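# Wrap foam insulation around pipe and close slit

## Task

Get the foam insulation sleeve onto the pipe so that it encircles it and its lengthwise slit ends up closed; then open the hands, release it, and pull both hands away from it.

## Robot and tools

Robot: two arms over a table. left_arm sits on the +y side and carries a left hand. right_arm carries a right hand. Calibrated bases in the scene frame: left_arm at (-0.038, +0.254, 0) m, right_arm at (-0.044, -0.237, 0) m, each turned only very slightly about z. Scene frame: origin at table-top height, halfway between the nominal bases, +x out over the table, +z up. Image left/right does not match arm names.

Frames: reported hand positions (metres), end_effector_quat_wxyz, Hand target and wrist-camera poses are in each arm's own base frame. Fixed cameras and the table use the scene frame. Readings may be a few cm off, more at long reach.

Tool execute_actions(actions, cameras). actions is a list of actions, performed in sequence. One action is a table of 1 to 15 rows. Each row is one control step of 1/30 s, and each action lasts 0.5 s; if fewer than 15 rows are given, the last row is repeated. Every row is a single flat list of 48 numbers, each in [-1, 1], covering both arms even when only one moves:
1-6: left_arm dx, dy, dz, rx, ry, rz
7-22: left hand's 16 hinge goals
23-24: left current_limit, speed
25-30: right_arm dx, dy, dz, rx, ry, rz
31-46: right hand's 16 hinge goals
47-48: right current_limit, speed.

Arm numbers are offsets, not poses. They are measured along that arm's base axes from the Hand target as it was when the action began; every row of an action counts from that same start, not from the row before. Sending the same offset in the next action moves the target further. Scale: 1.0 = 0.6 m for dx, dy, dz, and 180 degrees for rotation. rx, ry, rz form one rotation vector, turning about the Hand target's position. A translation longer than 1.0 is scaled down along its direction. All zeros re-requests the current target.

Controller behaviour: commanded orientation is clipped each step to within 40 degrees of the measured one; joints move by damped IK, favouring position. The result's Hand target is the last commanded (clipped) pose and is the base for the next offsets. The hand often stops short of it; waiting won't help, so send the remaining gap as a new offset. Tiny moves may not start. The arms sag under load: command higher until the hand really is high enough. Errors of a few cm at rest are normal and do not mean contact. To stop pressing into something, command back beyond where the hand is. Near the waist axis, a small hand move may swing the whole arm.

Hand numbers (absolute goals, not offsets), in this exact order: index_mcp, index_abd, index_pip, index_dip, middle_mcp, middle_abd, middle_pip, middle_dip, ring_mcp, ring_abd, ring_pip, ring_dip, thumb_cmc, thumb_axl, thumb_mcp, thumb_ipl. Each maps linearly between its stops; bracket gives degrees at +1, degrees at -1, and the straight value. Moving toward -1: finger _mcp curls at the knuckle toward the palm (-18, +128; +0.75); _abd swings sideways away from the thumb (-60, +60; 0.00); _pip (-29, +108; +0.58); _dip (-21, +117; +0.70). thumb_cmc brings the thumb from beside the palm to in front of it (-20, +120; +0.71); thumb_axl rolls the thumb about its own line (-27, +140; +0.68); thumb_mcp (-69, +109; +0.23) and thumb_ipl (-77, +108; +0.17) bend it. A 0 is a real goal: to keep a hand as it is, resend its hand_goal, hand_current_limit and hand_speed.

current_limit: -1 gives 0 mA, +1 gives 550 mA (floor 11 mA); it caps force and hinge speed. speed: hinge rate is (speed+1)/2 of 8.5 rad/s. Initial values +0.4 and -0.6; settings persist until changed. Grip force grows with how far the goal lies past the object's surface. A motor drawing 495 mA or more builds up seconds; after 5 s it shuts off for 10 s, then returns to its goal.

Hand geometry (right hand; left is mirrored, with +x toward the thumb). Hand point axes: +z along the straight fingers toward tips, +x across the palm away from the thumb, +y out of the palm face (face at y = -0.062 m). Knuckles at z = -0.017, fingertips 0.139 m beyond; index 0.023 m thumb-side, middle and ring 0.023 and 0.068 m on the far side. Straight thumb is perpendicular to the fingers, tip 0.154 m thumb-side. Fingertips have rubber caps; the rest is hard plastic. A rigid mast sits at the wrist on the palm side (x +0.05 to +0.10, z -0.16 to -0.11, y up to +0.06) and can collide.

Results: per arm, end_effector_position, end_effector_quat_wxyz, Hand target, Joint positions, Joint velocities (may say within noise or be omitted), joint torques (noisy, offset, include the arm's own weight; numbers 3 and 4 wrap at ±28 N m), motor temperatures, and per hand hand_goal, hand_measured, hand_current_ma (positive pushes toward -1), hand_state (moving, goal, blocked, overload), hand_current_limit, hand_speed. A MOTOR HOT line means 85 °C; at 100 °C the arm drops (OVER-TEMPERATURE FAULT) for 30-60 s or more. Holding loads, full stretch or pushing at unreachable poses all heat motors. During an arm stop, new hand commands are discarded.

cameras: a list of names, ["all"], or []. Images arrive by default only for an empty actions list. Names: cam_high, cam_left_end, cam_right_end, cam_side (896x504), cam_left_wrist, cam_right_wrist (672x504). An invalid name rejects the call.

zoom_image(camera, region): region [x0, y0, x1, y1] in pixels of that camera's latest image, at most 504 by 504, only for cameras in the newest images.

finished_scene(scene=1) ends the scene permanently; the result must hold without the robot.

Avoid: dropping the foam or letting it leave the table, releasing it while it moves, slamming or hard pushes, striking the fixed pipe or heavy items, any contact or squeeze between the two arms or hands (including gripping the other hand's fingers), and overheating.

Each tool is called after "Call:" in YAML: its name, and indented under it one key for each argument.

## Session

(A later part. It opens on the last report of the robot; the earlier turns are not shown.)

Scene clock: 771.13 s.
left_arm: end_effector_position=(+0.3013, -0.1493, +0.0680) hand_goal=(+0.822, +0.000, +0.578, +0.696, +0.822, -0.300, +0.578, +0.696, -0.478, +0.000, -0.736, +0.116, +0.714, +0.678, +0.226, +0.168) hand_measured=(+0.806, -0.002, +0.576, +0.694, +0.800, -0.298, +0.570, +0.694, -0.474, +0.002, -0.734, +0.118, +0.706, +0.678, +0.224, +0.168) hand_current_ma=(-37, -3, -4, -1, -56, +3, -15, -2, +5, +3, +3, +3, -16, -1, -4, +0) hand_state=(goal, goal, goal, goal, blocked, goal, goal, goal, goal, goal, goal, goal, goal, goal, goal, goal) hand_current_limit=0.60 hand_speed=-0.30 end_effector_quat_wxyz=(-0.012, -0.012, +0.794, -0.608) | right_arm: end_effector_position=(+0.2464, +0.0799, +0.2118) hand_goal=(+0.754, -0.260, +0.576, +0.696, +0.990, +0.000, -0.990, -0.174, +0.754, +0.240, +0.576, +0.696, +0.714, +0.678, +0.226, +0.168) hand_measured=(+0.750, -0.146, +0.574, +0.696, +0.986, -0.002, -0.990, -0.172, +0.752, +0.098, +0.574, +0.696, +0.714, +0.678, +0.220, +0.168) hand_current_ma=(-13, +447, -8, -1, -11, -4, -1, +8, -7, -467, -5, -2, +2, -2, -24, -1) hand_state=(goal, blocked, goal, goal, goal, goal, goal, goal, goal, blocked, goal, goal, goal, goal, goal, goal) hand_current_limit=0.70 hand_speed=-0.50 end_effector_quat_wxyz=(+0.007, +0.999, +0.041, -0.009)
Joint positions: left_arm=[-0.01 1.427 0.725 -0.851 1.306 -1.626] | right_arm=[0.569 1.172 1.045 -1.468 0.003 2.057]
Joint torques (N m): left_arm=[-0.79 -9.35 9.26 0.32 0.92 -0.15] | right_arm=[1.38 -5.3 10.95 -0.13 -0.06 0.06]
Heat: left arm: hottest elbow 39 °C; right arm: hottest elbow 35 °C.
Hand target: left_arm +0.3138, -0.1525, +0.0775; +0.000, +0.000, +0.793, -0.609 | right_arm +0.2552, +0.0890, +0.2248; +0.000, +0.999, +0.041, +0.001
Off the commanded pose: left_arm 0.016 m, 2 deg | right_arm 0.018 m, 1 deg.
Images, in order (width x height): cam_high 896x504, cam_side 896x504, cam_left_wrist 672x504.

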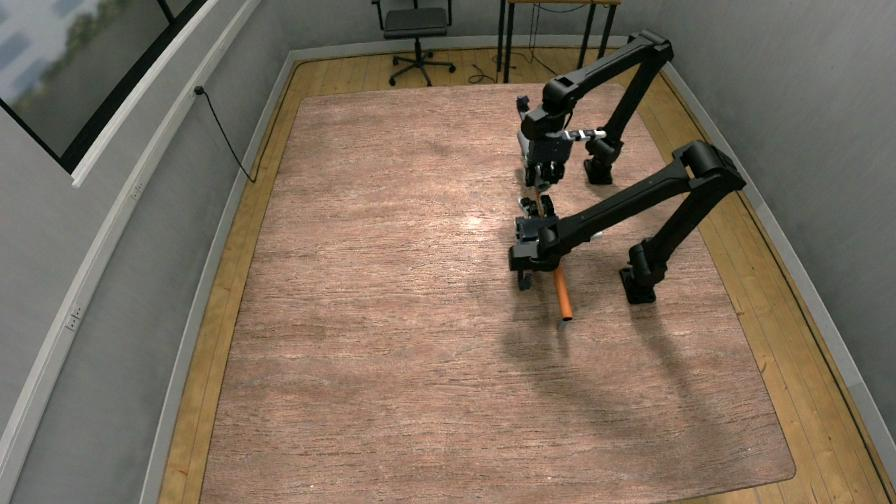

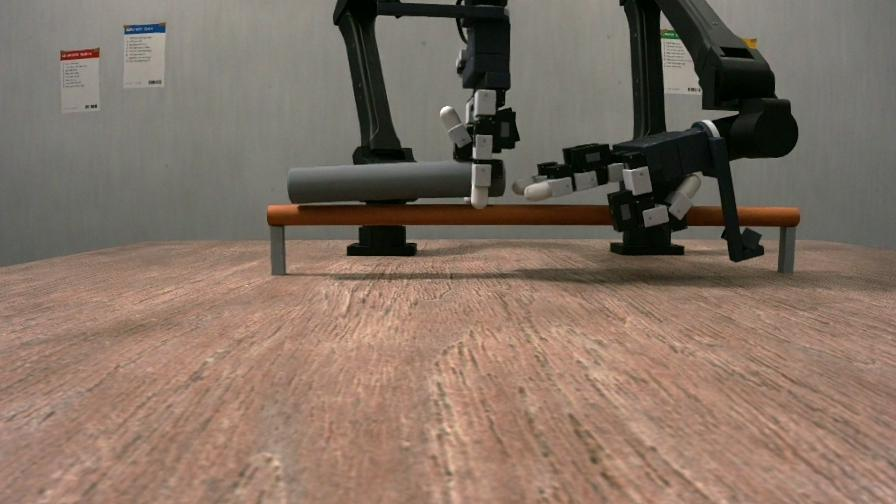

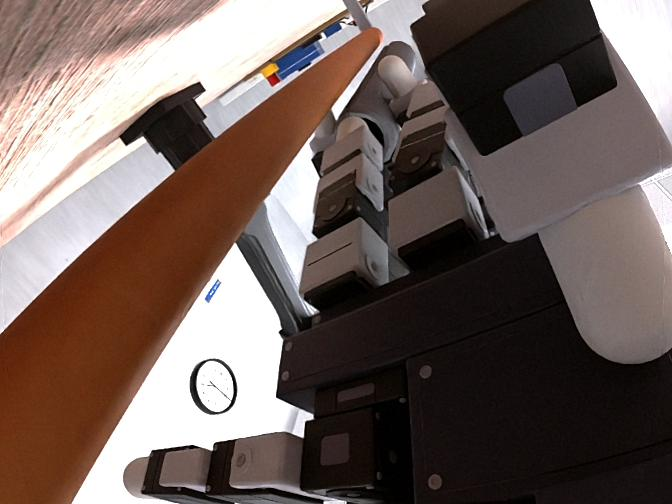

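Call:
execute_actions:
  actions:
    - [[-0.0163,-0.005,0.0167,0,0,0,0.822,0.0,0.577,0.696,0.822,-0.3,0.577,0.696,-0.478,0,-0.736,0.116,0.714,0.678,0.226,0.168,0.6,-0.3,0,0,0,0,0,0,0.754,-0.26,0.576,0.696,0.99,0,-0.99,-0.174,0.754,0.24,0.576,0.696,0.714,0.678,0.226,0.168,0.7,-0.5]]
  cameras: ["cam_high","cam_side","cam_left_wrist"]

Call:
zoom_image:
  camera: "cam_high"
  region: [520, 170, 570, 220]

Call:
zoom_image:
  camera: "cam_side"
  region: [460, 130, 600, 235]

Call:
zoom_image:
  camera: "cam_left_wrist"
  region: [300, 20, 440, 140]

Scene clock: 773.40 s.
left_arm: end_effector_position=(+0.3003, -0.1527, +0.0823) hand_goal=(+0.822, +0.000, +0.578, +0.696, +0.822, -0.300, +0.578, +0.696, -0.478, +0.000, -0.736, +0.116, +0.714, +0.678, +0.226, +0.168) hand_measured=(+0.806, -0.002, +0.576, +0.694, +0.802, -0.298, +0.570, +0.694, -0.474, +0.002, -0.734, +0.118, +0.706, +0.678, +0.224, +0.168) hand_current_ma=(-37, -3, -4, -1, -55, +3, -15, -2, +5, +3, +3, +3, -16, -1, -4, +0) hand_state=(goal, goal, goal, goal, blocked, goal, goal, goal, goal, goal, goal, goal, goal, goal, goal, goal) hand_current_limit=0.60 hand_speed=-0.30 end_effector_quat_wxyz=(-0.006, -0.007, +0.794, -0.608) | right_arm: end_effector_position=(+0.2464, +0.0799, +0.2118) hand_goal=(+0.754, -0.260, +0.576, +0.696, +0.990, +0.000, -0.990, -0.174, +0.754, +0.240, +0.576, +0.696, +0.714, +0.678, +0.226, +0.168) hand_measured=(+0.750, -0.146, +0.574, +0.696, +0.986, -0.002, -0.990, -0.172, +0.752, +0.098, +0.574, +0.696, +0.714, +0.678, +0.220, +0.168) hand_current_ma=(-13, +447, -8, -1, -11, -4, -1, +8, -7, -467, -5, -2, +2, -2, -24, -1) hand_state=(goal, blocked, goal, goal, goal, goal, goal, goal, goal, blocked, goal, goal, goal, goal, goal, goal) hand_current_limit=0.70 hand_speed=-0.50 end_effector_quat_wxyz=(+0.007, +0.999, +0.041, -0.009)
Joint positions: left_arm=[-0.021 1.379 0.725 -0.844 1.306 -1.666] | right_arm=[0.569 1.172 1.045 -1.468 0.003 2.057]
Joint torques (N m): left_arm=[-0.62 -9.17 7.92 0.44 0.87 -0.11] | right_arm=[1.61 -5.83 10.93 -0.08 -0.04 0.06]
Heat: left arm: hottest elbow 39 °C; right arm: hottest elbow 35 °C.
Hand target: left_arm +0.3040, -0.1555, +0.0875; +0.000, +0.000, +0.793, -0.609 | right_arm +0.2552, +0.0890, +0.2248; +0.000, +0.999, +0.041, +0.001
Off the commanded pose: left_arm 0.007 m, 1 deg | right_arm 0.018 m, 1 deg.
Images, in order (width x height): cam_high 896x504, cam_side 896x504, cam_left_wrist 672x504.

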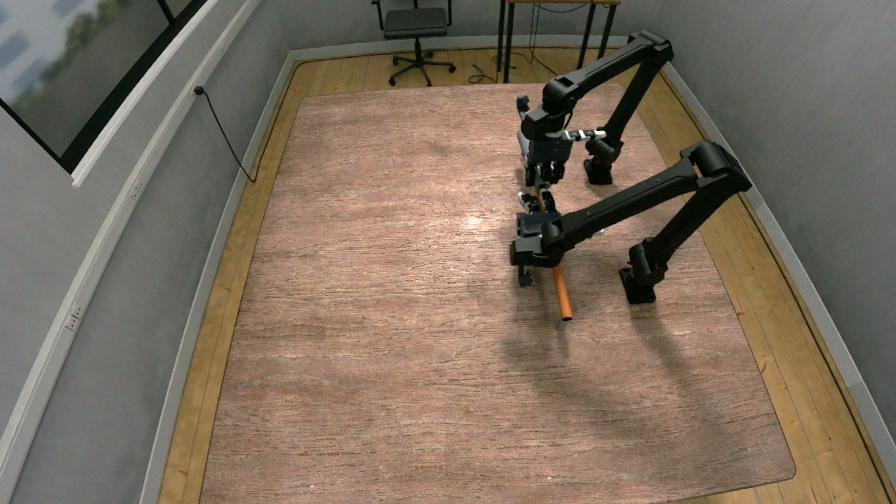

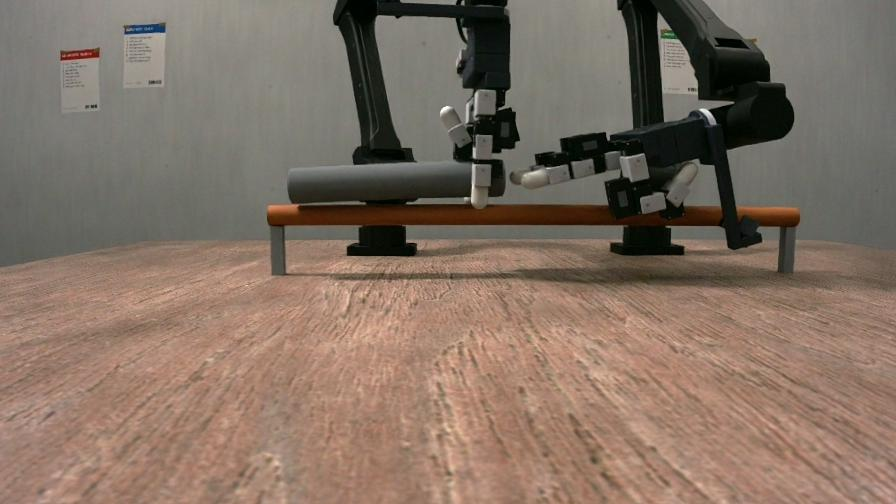

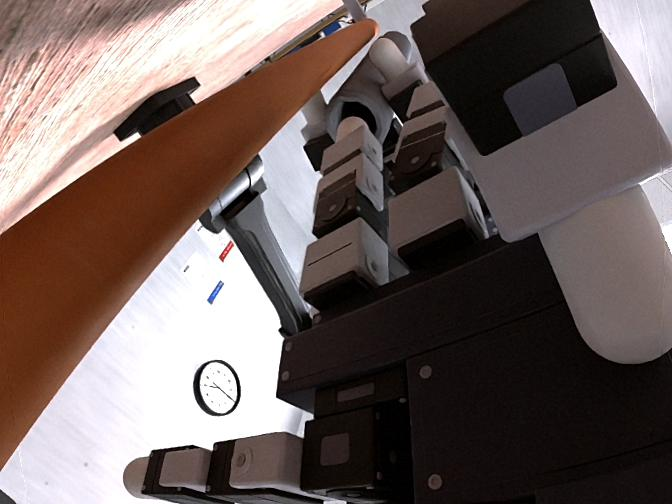

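Scaled by 10.080 from the camera's 896x504 image, which has a finer 1280x720 frame.

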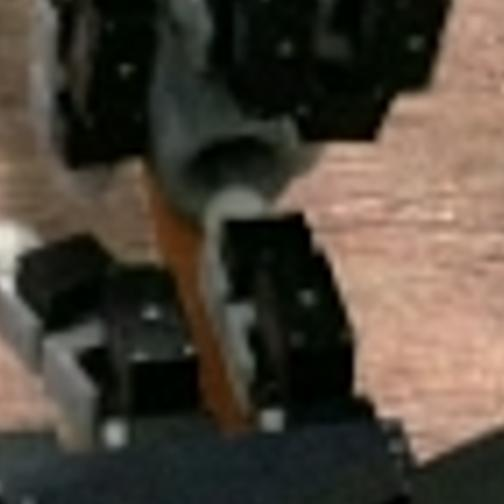

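Scaled by 3.600 from the camera's 896x504 image, which has a finer 1280x720 frame.

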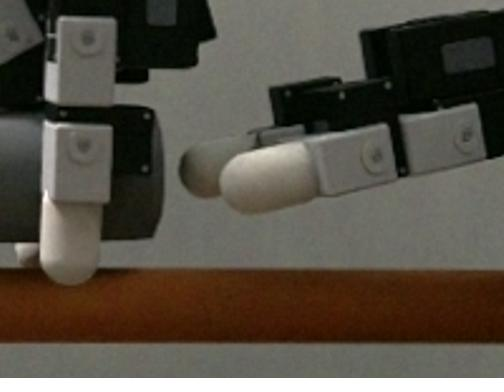

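Scaled by 3.600 from the camera's 672x504 image, which has a finer 960x720 frame.

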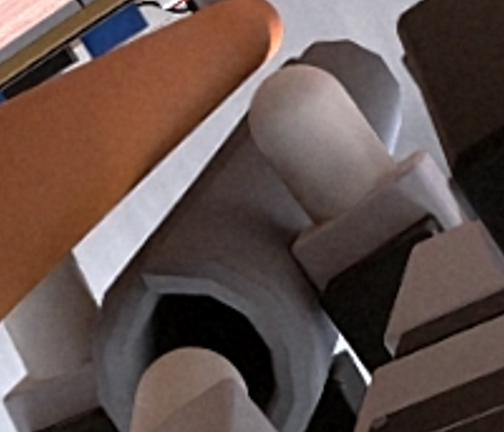

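Call:
execute_actions:
  actions:
    - [[-0.005,-0.012,-0.006,0,0,0,0.822,0.0,0.577,0.696,0.822,-0.3,0.577,0.696,-0.478,0,-0.736,0.116,0.714,0.678,0.226,0.168,0.6,-0.3,0,0,0,0,0,0,0.754,-0.26,0.576,0.696,0.99,0,-0.99,-0.174,0.754,0.24,0.576,0.696,0.714,0.678,0.226,0.168,0.7,-0.5]]
    - [[0,-0.013,0,0,0,0,0.822,0.0,0.577,0.696,0.822,-0.3,0.577,0.696,-0.478,0,-0.736,0.116,0.714,0.678,0.226,0.168,0.6,-0.3,0,0,0,0,0,0,0.754,-0.26,0.576,0.696,0.99,0,-0.99,-0.174,0.754,0.24,0.576,0.696,0.714,0.678,0.226,0.168,0.7,-0.5]]
  cameras: ["cam_high","cam_side","cam_left_wrist"]

Call:
zoom_image:
  camera: "cam_high"
  region: [520, 170, 570, 220]

Call:
zoom_image:
  camera: "cam_side"
  region: [460, 130, 600, 235]

Call:
zoom_image:
  camera: "cam_left_wrist"
  region: [300, 20, 440, 140]

Scene clock: 775.27 s.
left_arm: end_effector_position=(+0.3025, -0.1684, +0.0813) hand_goal=(+0.822, +0.000, +0.578, +0.696, +0.822, -0.300, +0.578, +0.696, -0.478, +0.000, -0.736, +0.116, +0.714, +0.678, +0.226, +0.168) hand_measured=(+0.806, -0.002, +0.576, +0.694, +0.802, -0.298, +0.570, +0.694, -0.474, +0.002, -0.734, +0.118, +0.706, +0.678, +0.224, +0.168) hand_current_ma=(-37, -3, -4, -1, -55, +3, -15, -2, +5, +3, +3, +3, -16, -1, -4, +0) hand_state=(goal, goal, goal, goal, blocked, goal, goal, goal, goal, goal, goal, goal, goal, goal, goal, goal) hand_current_limit=0.60 hand_speed=-0.30 end_effector_quat_wxyz=(-0.004, -0.005, +0.793, -0.609) | right_arm: end_effector_position=(+0.2464, +0.0799, +0.2118) hand_goal=(+0.754, -0.260, +0.576, +0.696, +0.990, +0.000, -0.990, -0.174, +0.754, +0.240, +0.576, +0.696, +0.714, +0.678, +0.226, +0.168) hand_measured=(+0.750, -0.146, +0.574, +0.696, +0.986, -0.002, -0.990, -0.172, +0.752, +0.098, +0.574, +0.696, +0.714, +0.678, +0.220, +0.168) hand_current_ma=(-13, +447, -8, -1, -11, -4, -1, +8, -7, -467, -5, -2, +2, -2, -24, -1) hand_state=(goal, blocked, goal, goal, goal, goal, goal, goal, goal, blocked, goal, goal, goal, goal, goal, goal) hand_current_limit=0.70 hand_speed=-0.50 end_effector_quat_wxyz=(+0.007, +0.999, +0.041, -0.009)
Joint positions: left_arm=[-0.067 1.358 0.695 -0.662 1.302 -1.837] | right_arm=[0.569 1.172 1.045 -1.468 0.003 2.057]
Joint torques (N m): left_arm=[-0.26 -9.41 6.98 0.66 0.7 -0.12] | right_arm=[1.85 -5.71 10.84 -0.08 -0.05 0.06]
Heat: left arm: hottest elbow 39 °C; right arm: hottest elbow 36 °C.
Hand target: left_arm +0.3010, -0.1704, +0.0838; +0.000, +0.000, +0.793, -0.609 | right_arm +0.2552, +0.0890, +0.2248; +0.000, +0.999, +0.041, +0.001
Off the commanded pose: left_arm 0.004 m, 1 deg | right_arm 0.018 m, 1 deg.
Images, in order (width x height): cam_high 896x504, cam_side 896x504, cam_left_wrist 672x504.

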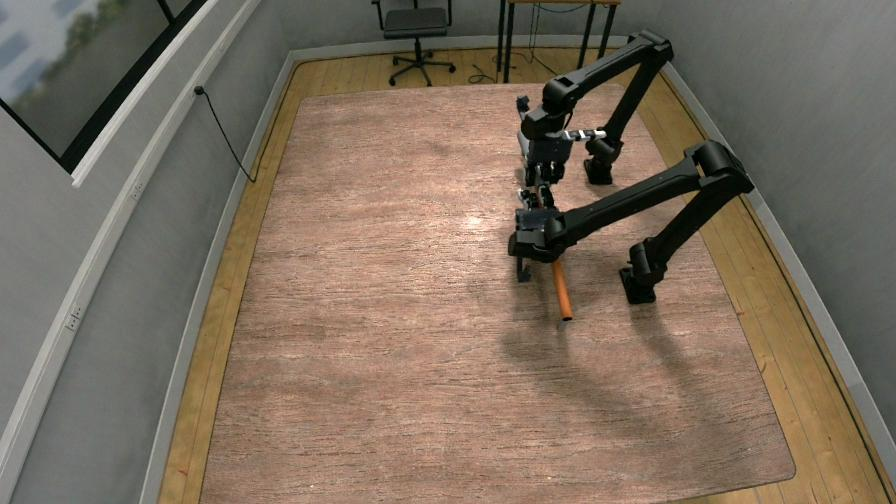

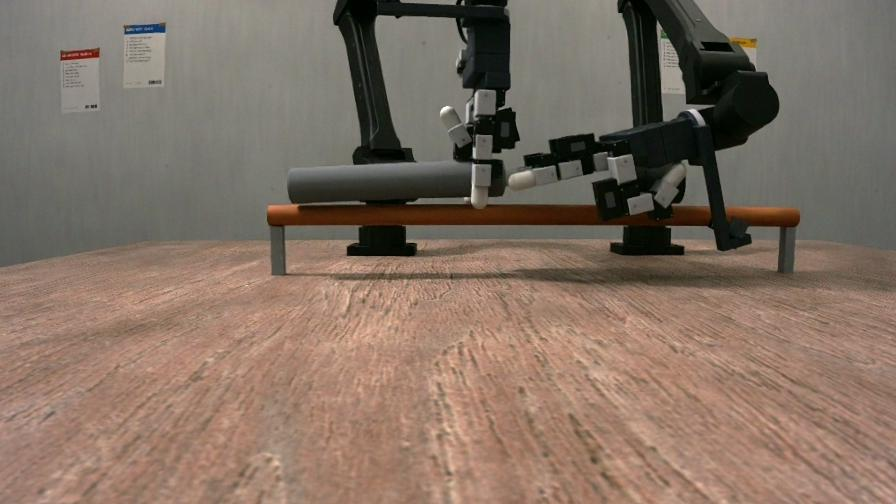

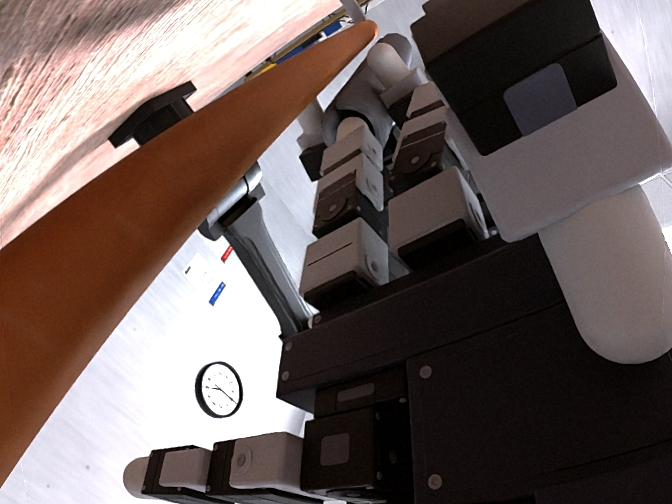

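Scaled by 10.080 from the camera's 896x504 image, which has a finer 1280x720 frame.

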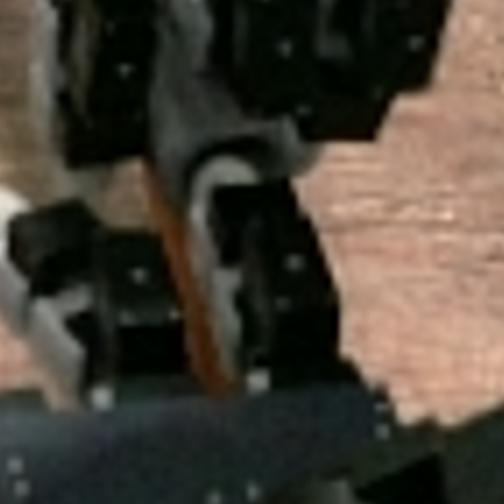

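Scaled by 3.600 from the camera's 896x504 image, which has a finer 1280x720 frame.

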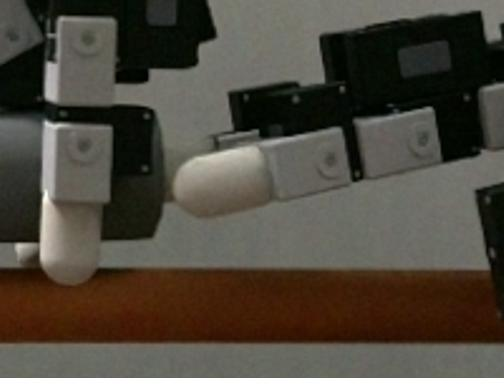

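Scaled by 3.600 from the camera's 672x504 image, which has a finer 960x720 frame.

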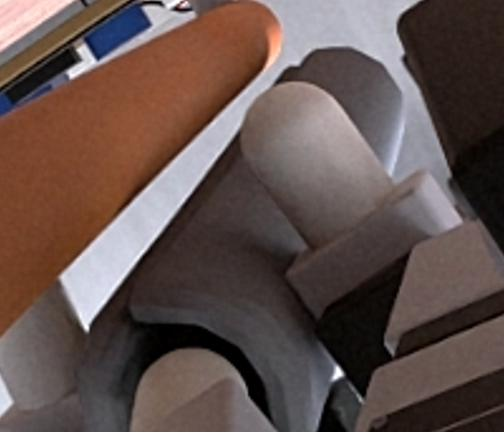

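Call:
execute_actions:
  actions:
    - [[0,-0.02,-0.003,0,0,0,0.822,0.0,0.577,0.696,0.822,-0.3,0.577,0.696,-0.478,0,-0.736,0.116,0.714,0.678,0.226,0.168,0.6,-0.3,0,0,0,0,0,0,0.754,-0.26,0.576,0.696,0.99,0,-0.99,-0.174,0.754,0.24,0.576,0.696,0.714,0.678,0.226,0.168,0.7,-0.5]]
    - [[0,-0.015,0,0,0,0,0.822,0.0,0.577,0.696,0.822,-0.3,0.577,0.696,-0.478,0,-0.736,0.116,0.714,0.678,0.226,0.168,0.6,-0.3,0,0,0,0,0,0,0.754,-0.26,0.576,0.696,0.99,0,-0.99,-0.174,0.754,0.24,0.576,0.696,0.714,0.678,0.226,0.168,0.7,-0.5]]
  cameras: ["cam_high","cam_side","cam_left_wrist"]

Call:
zoom_image:
  camera: "cam_high"
  region: [520, 170, 570, 220]

Call:
zoom_image:
  camera: "cam_side"
  region: [460, 130, 600, 235]

Call:
zoom_image:
  camera: "cam_left_wrist"
  region: [300, 20, 440, 140]

Scene clock: 777.17 s.
left_arm: end_effector_position=(+0.3023, -0.1893, +0.0792) hand_goal=(+0.822, +0.000, +0.578, +0.696, +0.822, -0.300, +0.578, +0.696, -0.478, +0.000, -0.736, +0.116, +0.714, +0.678, +0.226, +0.168) hand_measured=(+0.806, +0.000, +0.576, +0.694, +0.802, -0.298, +0.570, +0.694, -0.474, +0.002, -0.734, +0.118, +0.706, +0.678, +0.224, +0.168) hand_current_ma=(-37, -1, -4, -1, -54, +3, -15, -2, +5, +3, +3, +3, -16, -1, -4, +0) hand_state=(goal, goal, goal, goal, blocked, goal, goal, goal, goal, goal, goal, goal, goal, goal, goal, goal) hand_current_limit=0.60 hand_speed=-0.30 end_effector_quat_wxyz=(-0.005, -0.005, +0.794, -0.608) | right_arm: end_effector_position=(+0.2463, +0.0799, +0.2117) hand_goal=(+0.754, -0.260, +0.576, +0.696, +0.990, +0.000, -0.990, -0.174, +0.754, +0.240, +0.576, +0.696, +0.714, +0.678, +0.226, +0.168) hand_measured=(+0.750, -0.146, +0.574, +0.696, +0.986, -0.002, -0.990, -0.172, +0.752, +0.098, +0.574, +0.696, +0.714, +0.678, +0.220, +0.168) hand_current_ma=(-12, +447, -8, -1, -11, -4, -1, +8, -6, -467, -5, -2, +2, -2, -24, -1) hand_state=(goal, blocked, goal, goal, goal, goal, goal, goal, goal, blocked, goal, goal, goal, goal, goal, goal) hand_current_limit=0.70 hand_speed=-0.50 end_effector_quat_wxyz=(+0.007, +0.999, +0.041, -0.010)
Joint positions: left_arm=[-0.132 1.341 0.655 -0.436 1.278 -2.051] | right_arm=[0.569 1.172 1.045 -1.468 0.003 2.057]
Joint torques (N m): left_arm=[-0.56 -9.29 7.19 0.96 0.64 -0.12] | right_arm=[1.79 -5.36 10.89 -0.08 -0.04 0.06]
Heat: left arm: hottest elbow 39 °C; right arm: hottest elbow 36 °C.
Hand target: left_arm +0.3012, -0.1915, +0.0822; +0.000, +0.000, +0.793, -0.609 | right_arm +0.2552, +0.0890, +0.2248; +0.000, +0.999, +0.041, +0.001
Off the commanded pose: left_arm 0.004 m, 1 deg | right_arm 0.018 m, 1 deg.
Images, in order (width x height): cam_high 896x504, cam_side 896x504, cam_left_wrist 672x504.

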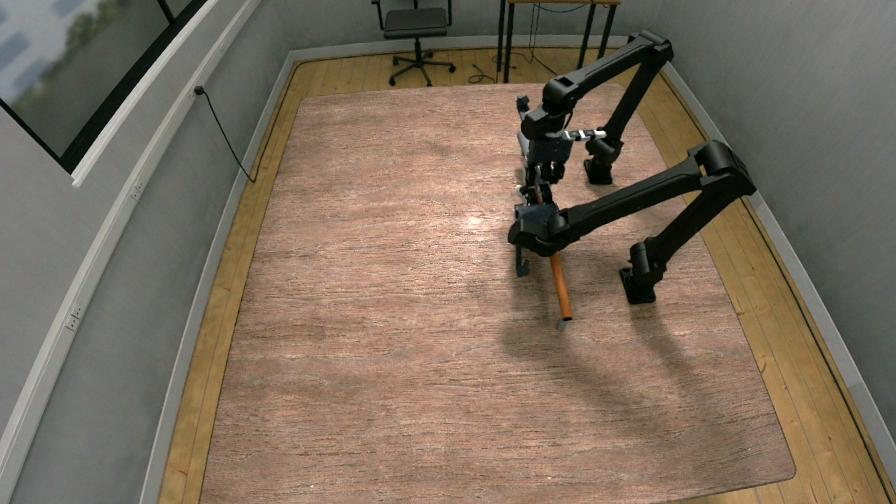

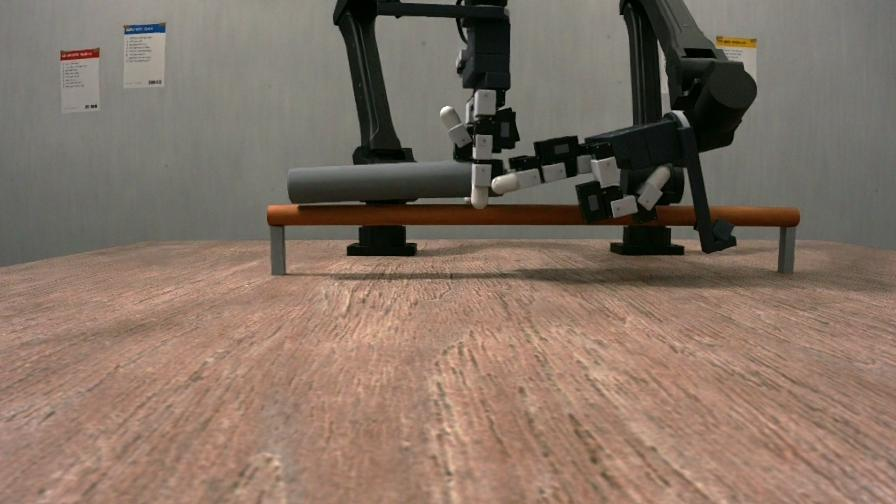

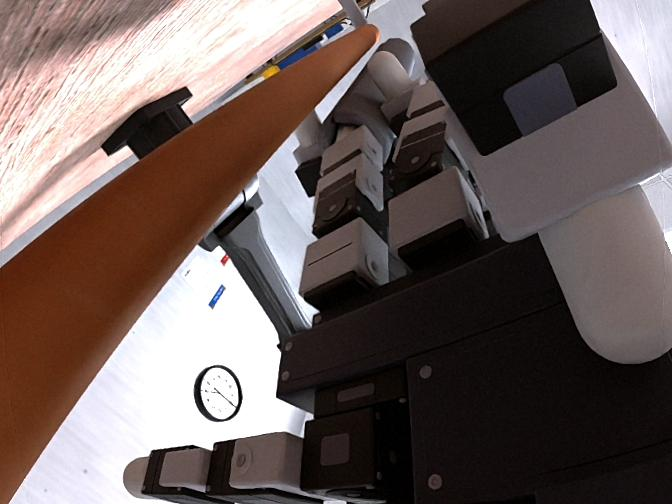

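Scaled by 10.080 from the camera's 896x504 image, which has a finer 1280x720 frame.

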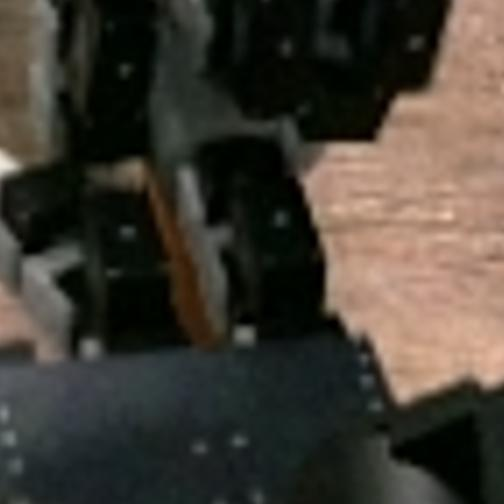

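Scaled by 3.600 from the camera's 896x504 image, which has a finer 1280x720 frame.

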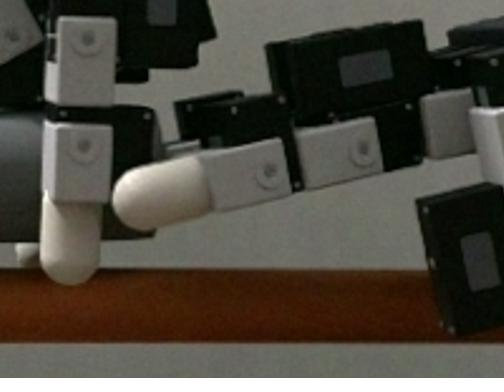

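Scaled by 3.600 from the camera's 672x504 image, which has a finer 960x720 frame.

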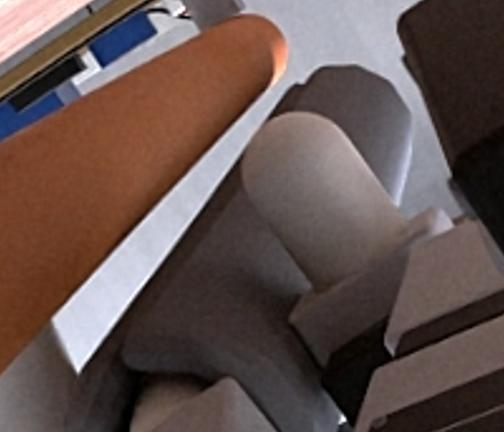

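Call:
execute_actions:
  actions:
    - [[0,0,-0.012,0,0,0,0.822,0.0,0.577,0.696,0.822,-0.3,0.577,0.696,-0.478,0,-0.736,0.116,0.714,0.678,0.226,0.168,0.6,-0.3,0,0,0,0,0,0,0.754,-0.18,0.576,0.696,0.99,0,-0.99,-0.174,0.754,0.15,0.576,0.696,0.714,0.678,0.226,0.168,0.7,-0.5]]
    - [[0,0,-0.006,0,0,0,0.822,0.0,0.577,0.696,0.822,-0.3,0.577,0.696,-0.478,0,-0.736,0.116,0.714,0.678,0.226,0.168,0.6,-0.3,0,0,0,0,0,0,0.754,-0.18,0.576,0.696,0.99,0,-0.99,-0.174,0.754,0.15,0.576,0.696,0.714,0.678,0.226,0.168,0.7,-0.5]]
  cameras: ["cam_side","cam_left_wrist"]

Call:
zoom_image:
  camera: "cam_side"
  region: [460, 130, 600, 235]

Call:
zoom_image:
  camera: "cam_left_wrist"
  region: [300, 40, 400, 140]

Scene clock: 778.97 s.
left_arm: end_effector_position=(+0.3036, -0.1895, +0.0761) hand_goal=(+0.822, +0.000, +0.578, +0.696, +0.822, -0.300, +0.578, +0.696, -0.478, +0.000, -0.736, +0.116, +0.714, +0.678, +0.226, +0.168) hand_measured=(+0.818, +0.000, +0.578, +0.696, +0.802, -0.298, +0.570, +0.694, -0.474, +0.002, -0.734, +0.118, +0.706, +0.678, +0.224, +0.168) hand_current_ma=(-8, -1, +0, +0, -54, +3, -15, -2, +5, +3, +3, +3, -16, -1, -4, +0) hand_state=(goal, goal, goal, goal, blocked, goal, goal, goal, goal, goal, goal, goal, goal, goal, goal, goal) hand_current_limit=0.60 hand_speed=-0.30 end_effector_quat_wxyz=(+0.004, +0.001, +0.793, -0.610) | right_arm: end_effector_position=(+0.2463, +0.0799, +0.2117) hand_goal=(+0.754, -0.180, +0.576, +0.696, +0.990, +0.000, -0.990, -0.174, +0.754, +0.150, +0.576, +0.696, +0.714, +0.678, +0.226, +0.168) hand_measured=(+0.750, -0.134, +0.574, +0.696, +0.986, -0.002, -0.990, -0.172, +0.752, +0.088, +0.574, +0.696, +0.714, +0.678, +0.220, +0.168) hand_current_ma=(-12, +162, -8, -1, -11, -4, -1, +8, -6, -225, -5, -2, +2, -2, -24, -1) hand_state=(goal, blocked, goal, goal, goal, goal, goal, goal, goal, blocked, goal, goal, goal, goal, goal, goal) hand_current_limit=0.70 hand_speed=-0.50 end_effector_quat_wxyz=(+0.007, +0.999, +0.041, -0.010)
Joint positions: left_arm=[-0.132 1.341 0.641 -0.395 1.278 -2.056] | right_arm=[0.569 1.172 1.045 -1.468 0.003 2.057]
Joint torques (N m): left_arm=[-0.38 -7.65 6.95 0.98 0.62 -0.09] | right_arm=[1.96 -5.48 10.92 -0.1 -0.05 0.05]
Heat: left arm: hottest elbow 39 °C; right arm: hottest elbow 36 °C.
Hand target: left_arm +0.3011, -0.1914, +0.0714; +0.000, +0.000, +0.793, -0.609 | right_arm +0.2552, +0.0890, +0.2248; +0.000, +0.999, +0.041, +0.001
Off the commanded pose: left_arm 0.006 m, 1 deg | right_arm 0.018 m, 1 deg.
Images, in order (width x height): cam_side 896x504, cam_left_wrist 672x504.

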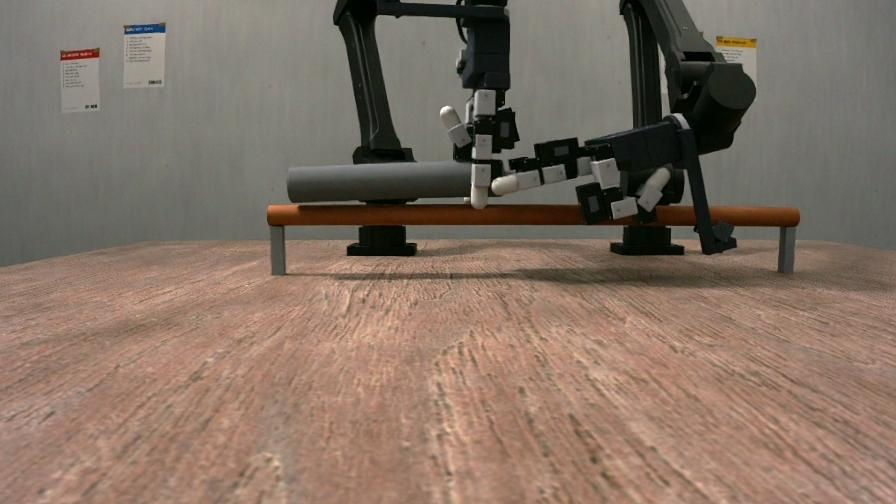

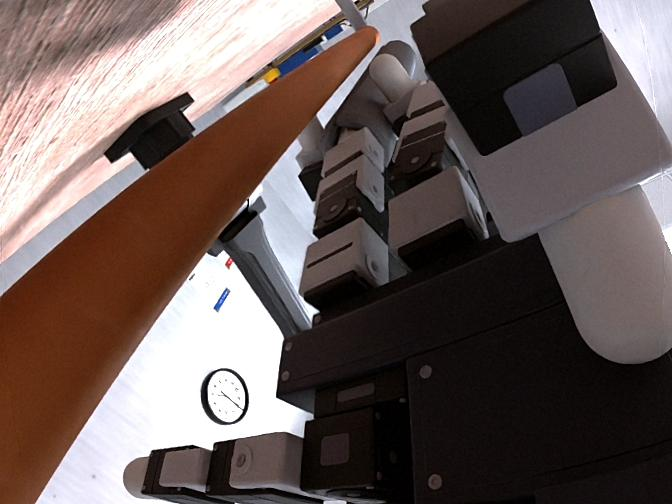

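Scaled by 3.600 from the camera's 896x504 image, which has a finer 1280x720 frame.

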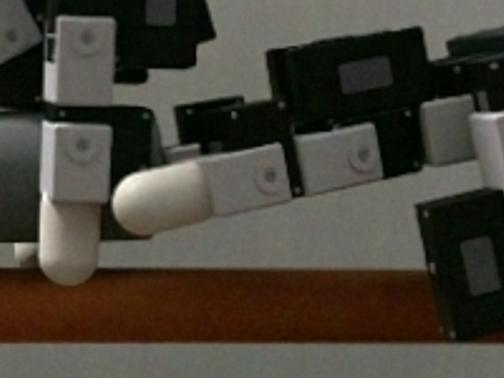

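Scaled by 5.040 from the camera's 672x504 image, which has a finer 960x720 frame.

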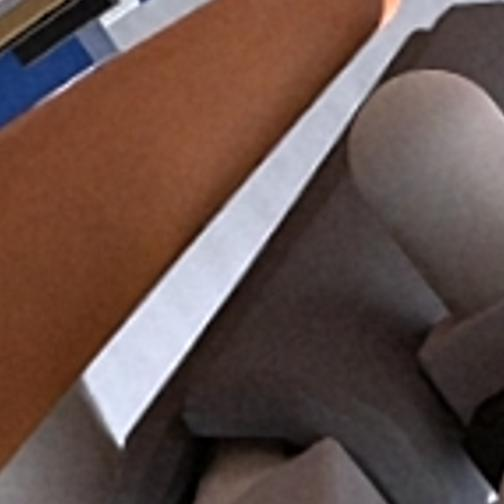

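Call:
execute_actions:
  actions:
    - [[0,0,-0.008,0,0,0,0.822,0.0,0.577,0.696,0.822,-0.3,0.577,0.696,-0.478,0,-0.736,0.116,0.714,0.678,0.226,0.168,0.6,-0.3,0,0,0,0,0,0,0.754,-0.18,0.576,0.696,0.99,0,-0.99,-0.174,0.754,0.15,0.576,0.696,0.714,0.678,0.226,0.168,0.7,-0.5]]
    - [[0,0,-0.004,0,0,0,0.822,0.0,0.577,0.696,0.822,-0.3,0.577,0.696,-0.478,0,-0.736,0.116,0.714,0.678,0.226,0.168,0.6,-0.3,0,0,0,0,0,0,0.754,-0.18,0.576,0.696,0.99,0,-0.99,-0.174,0.754,0.15,0.576,0.696,0.714,0.678,0.226,0.168,0.7,-0.5]]
  cameras: ["cam_side","cam_left_wrist"]

Call:
zoom_image:
  camera: "cam_side"
  region: [460, 130, 600, 235]

Call:
zoom_image:
  camera: "cam_left_wrist"
  region: [300, 40, 400, 140]

Scene clock: 780.50 s.
left_arm: end_effector_position=(+0.3041, -0.1896, +0.0704) hand_goal=(+0.822, +0.000, +0.578, +0.696, +0.822, -0.300, +0.578, +0.696, -0.478, +0.000, -0.736, +0.116, +0.714, +0.678, +0.226, +0.168) hand_measured=(+0.834, +0.000, +0.586, +0.700, +0.802, -0.298, +0.570, +0.694, -0.474, +0.002, -0.734, +0.118, +0.706, +0.678, +0.224, +0.168) hand_current_ma=(+25, +1, +17, +7, -54, +3, -15, -2, +5, +3, +3, +3, -16, -1, -4, +0) hand_state=(goal, goal, goal, goal, blocked, goal, goal, goal, goal, goal, goal, goal, goal, goal, goal, goal) hand_current_limit=0.60 hand_speed=-0.30 end_effector_quat_wxyz=(+0.005, +0.002, +0.792, -0.610) | right_arm: end_effector_position=(+0.2463, +0.0799, +0.2117) hand_goal=(+0.754, -0.180, +0.576, +0.696, +0.990, +0.000, -0.990, -0.174, +0.754, +0.150, +0.576, +0.696, +0.714, +0.678, +0.226, +0.168) hand_measured=(+0.750, -0.134, +0.574, +0.696, +0.986, -0.002, -0.990, -0.172, +0.750, +0.088, +0.574, +0.696, +0.714, +0.678, +0.220, +0.168) hand_current_ma=(-13, +162, -8, -1, -11, -4, -1, +8, -12, -225, -5, -2, +2, -2, -24, -1) hand_state=(goal, blocked, goal, goal, goal, goal, goal, goal, goal, blocked, goal, goal, goal, goal, goal, goal) hand_current_limit=0.70 hand_speed=-0.50 end_effector_quat_wxyz=(+0.007, +0.999, +0.041, -0.010)
Joint positions: left_arm=[-0.132 1.354 0.633 -0.37 1.278 -2.058] | right_arm=[0.569 1.172 1.045 -1.468 0.003 2.058]
Joint torques (N m): left_arm=[-0.44 -7.18 6.8 1.03 0.63 -0.1] | right_arm=[1.49 -5.54 10.85 -0.13 -0.05 0.03]
Heat: left arm: hottest elbow 39 °C; right arm: hottest elbow 36 °C.
Hand target: left_arm +0.3010, -0.1914, +0.0642; +0.000, +0.000, +0.793, -0.609 | right_arm +0.2552, +0.0890, +0.2248; +0.000, +0.999, +0.040, +0.001
Off the commanded pose: left_arm 0.007 m, 1 deg | right_arm 0.018 m, 1 deg.
Images, in order (width x height): cam_side 896x504, cam_left_wrist 672x504.

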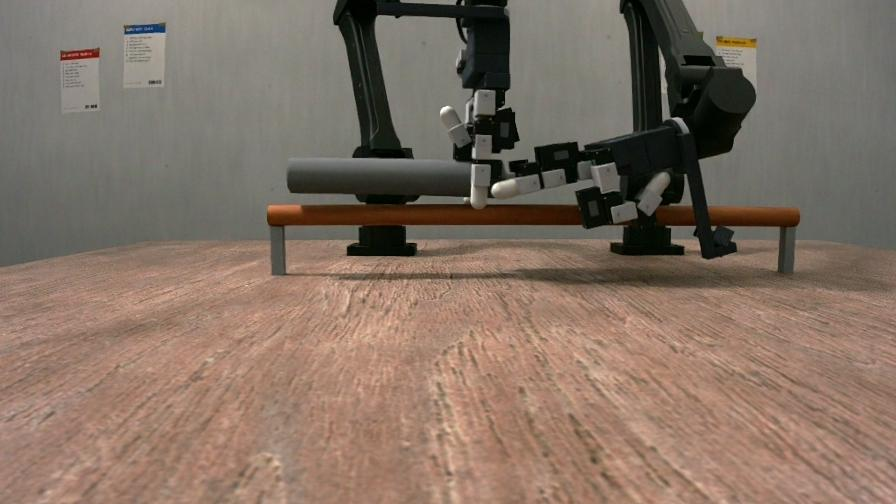

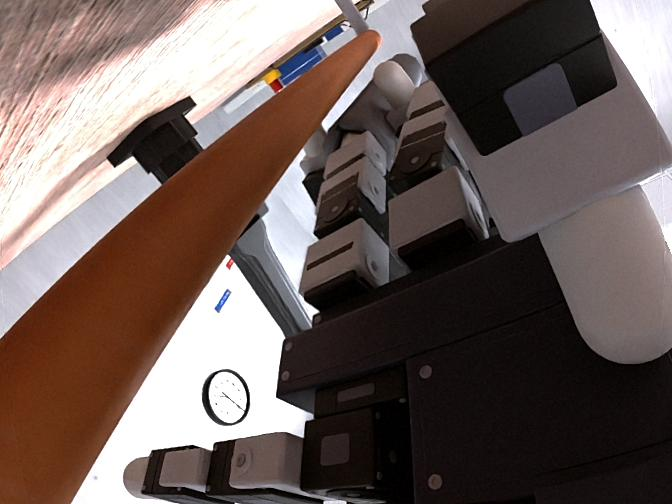

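Scaled by 3.600 from the camera's 896x504 image, which has a finer 1280x720 frame.

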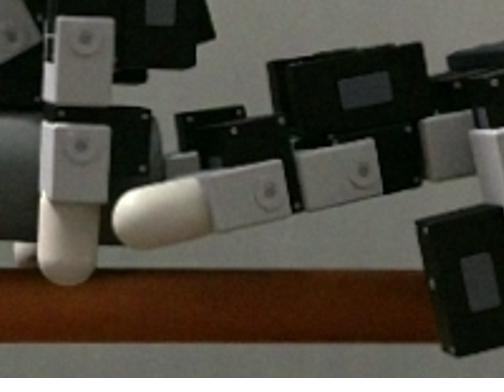

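Scaled by 5.040 from the camera's 672x504 image, which has a finer 960x720 frame.

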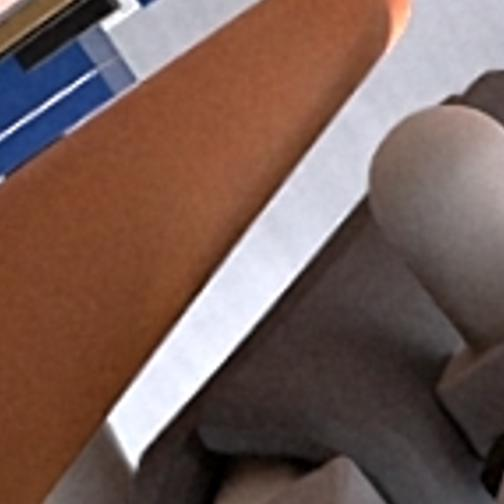

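Call:
execute_actions:
  actions: []
  cameras: ["cam_high", "cam_right_end","cam_left_end"]

Call:
zoom_image:
  camera: "cam_right_end"
  region: [170, 170, 490, 330]

Call:
zoom_image:
  camera: "cam_high"
  region: [490, 70, 610, 230]

Scene clock: 786.67 s.
left_arm: end_effector_position=(+0.3041, -0.1896, +0.0705) hand_goal=(+0.822, +0.000, +0.578, +0.696, +0.822, -0.300, +0.578, +0.696, -0.478, +0.000, -0.736, +0.116, +0.714, +0.678, +0.226, +0.168) hand_measured=(+0.834, +0.000, +0.586, +0.700, +0.802, -0.298, +0.570, +0.694, -0.474, +0.002, -0.734, +0.118, +0.706, +0.678, +0.224, +0.168) hand_current_ma=(+25, +1, +17, +7, -54, +3, -15, -2, +5, +3, +3, +3, -16, -1, -4, +0) hand_state=(goal, goal, goal, goal, blocked, goal, goal, goal, goal, goal, goal, goal, goal, goal, goal, goal) hand_current_limit=0.60 hand_speed=-0.30 end_effector_quat_wxyz=(+0.005, +0.002, +0.792, -0.610) | right_arm: end_effector_position=(+0.2463, +0.0799, +0.2117) hand_goal=(+0.754, -0.180, +0.576, +0.696, +0.990, +0.000, -0.990, -0.174, +0.754, +0.150, +0.576, +0.696, +0.714, +0.678, +0.226, +0.168) hand_measured=(+0.750, -0.134, +0.574, +0.696, +0.986, -0.002, -0.990, -0.172, +0.750, +0.088, +0.574, +0.696, +0.714, +0.678, +0.220, +0.168) hand_current_ma=(-13, +162, -8, -1, -11, -4, -1, +8, -12, -225, -5, -2, +2, -2, -24, -1) hand_state=(goal, blocked, goal, goal, goal, goal, goal, goal, goal, blocked, goal, goal, goal, goal, goal, goal) hand_current_limit=0.70 hand_speed=-0.50 end_effector_quat_wxyz=(+0.007, +0.999, +0.041, -0.010)
Joint positions: left_arm=[-0.132 1.354 0.633 -0.37 1.278 -2.058] | right_arm=[0.569 1.172 1.045 -1.468 0.003 2.058]
Joint velocities: within noise
Joint torques (N m): left_arm=[-0.44 -7.24 6.84 1.06 0.62 -0.09] | right_arm=[1.61 -5.6 10.91 -0.12 -0.04 0.04]
Motor temperatures (°C): left_arm=[25 33 38 27 26 24] | right_arm=[29 32 37 22 23 21]
Heat: left arm: hottest elbow 38 °C; right arm: hottest elbow 37 °C.
Hand target: left_arm +0.3010, -0.1914, +0.0642; +0.000, +0.000, +0.793, -0.609 | right_arm +0.2552, +0.0890, +0.2248; +0.000, +0.999, +0.040, +0.001
Off the commanded pose: left_arm 0.007 m, 1 deg | right_arm 0.018 m, 1 deg.
Images, in order (width x height): cam_high 896x504, cam_left_end 896x504, cam_right_end 896x504.

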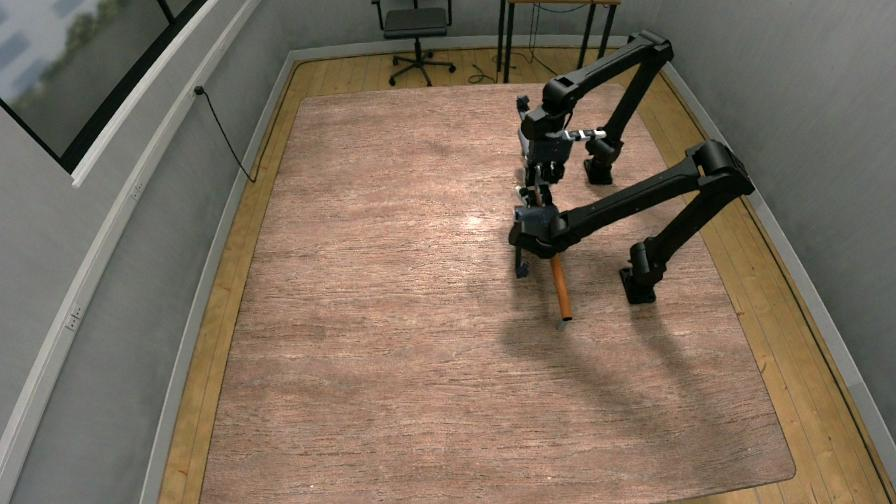

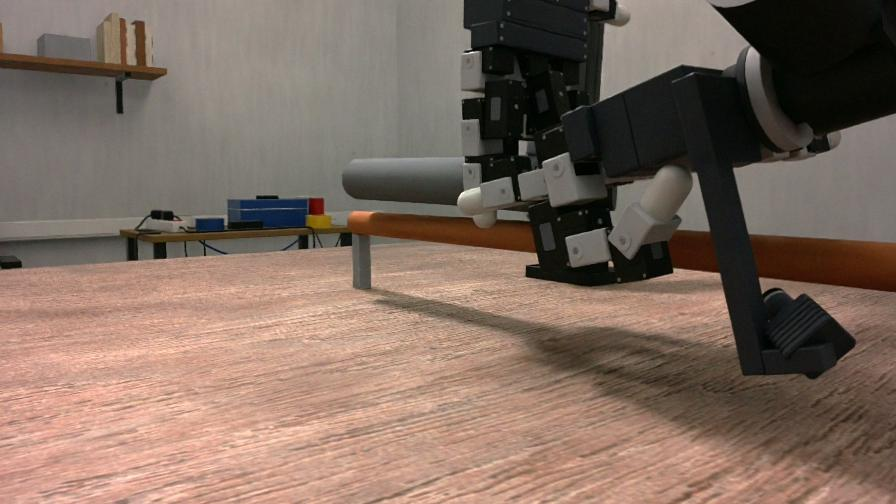

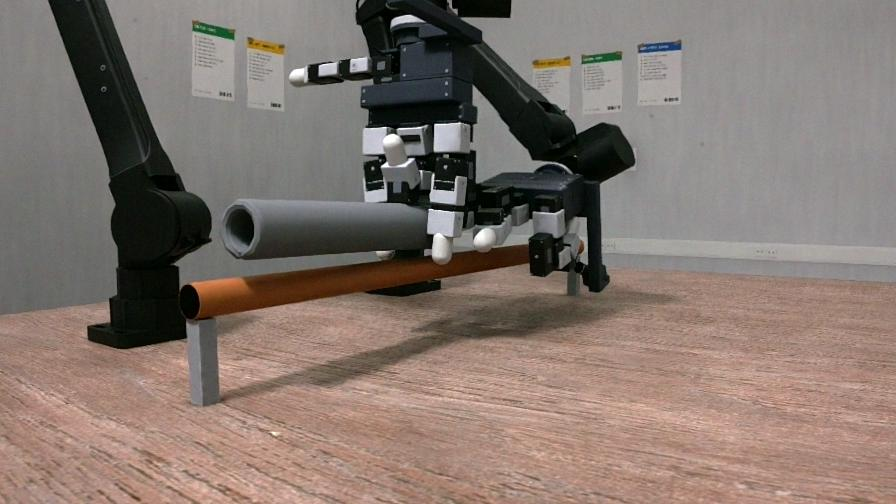

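Scaled by 1.575 from the camera's 896x504 image, which has a finer 1280x720 frame.

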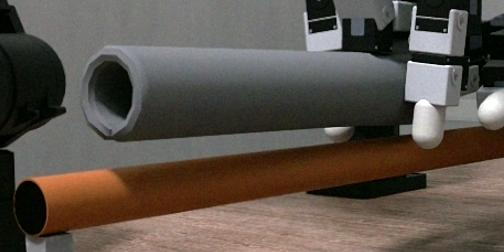

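Scaled by 3.150 from the camera's 896x504 image, which has a finer 1280x720 frame.

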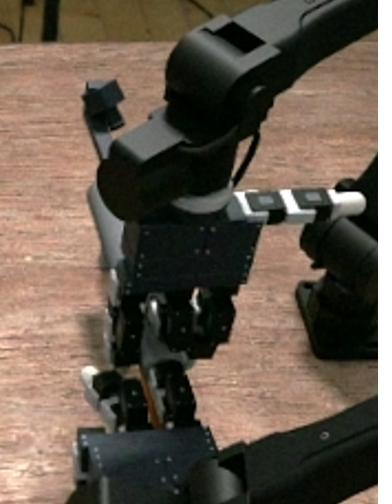

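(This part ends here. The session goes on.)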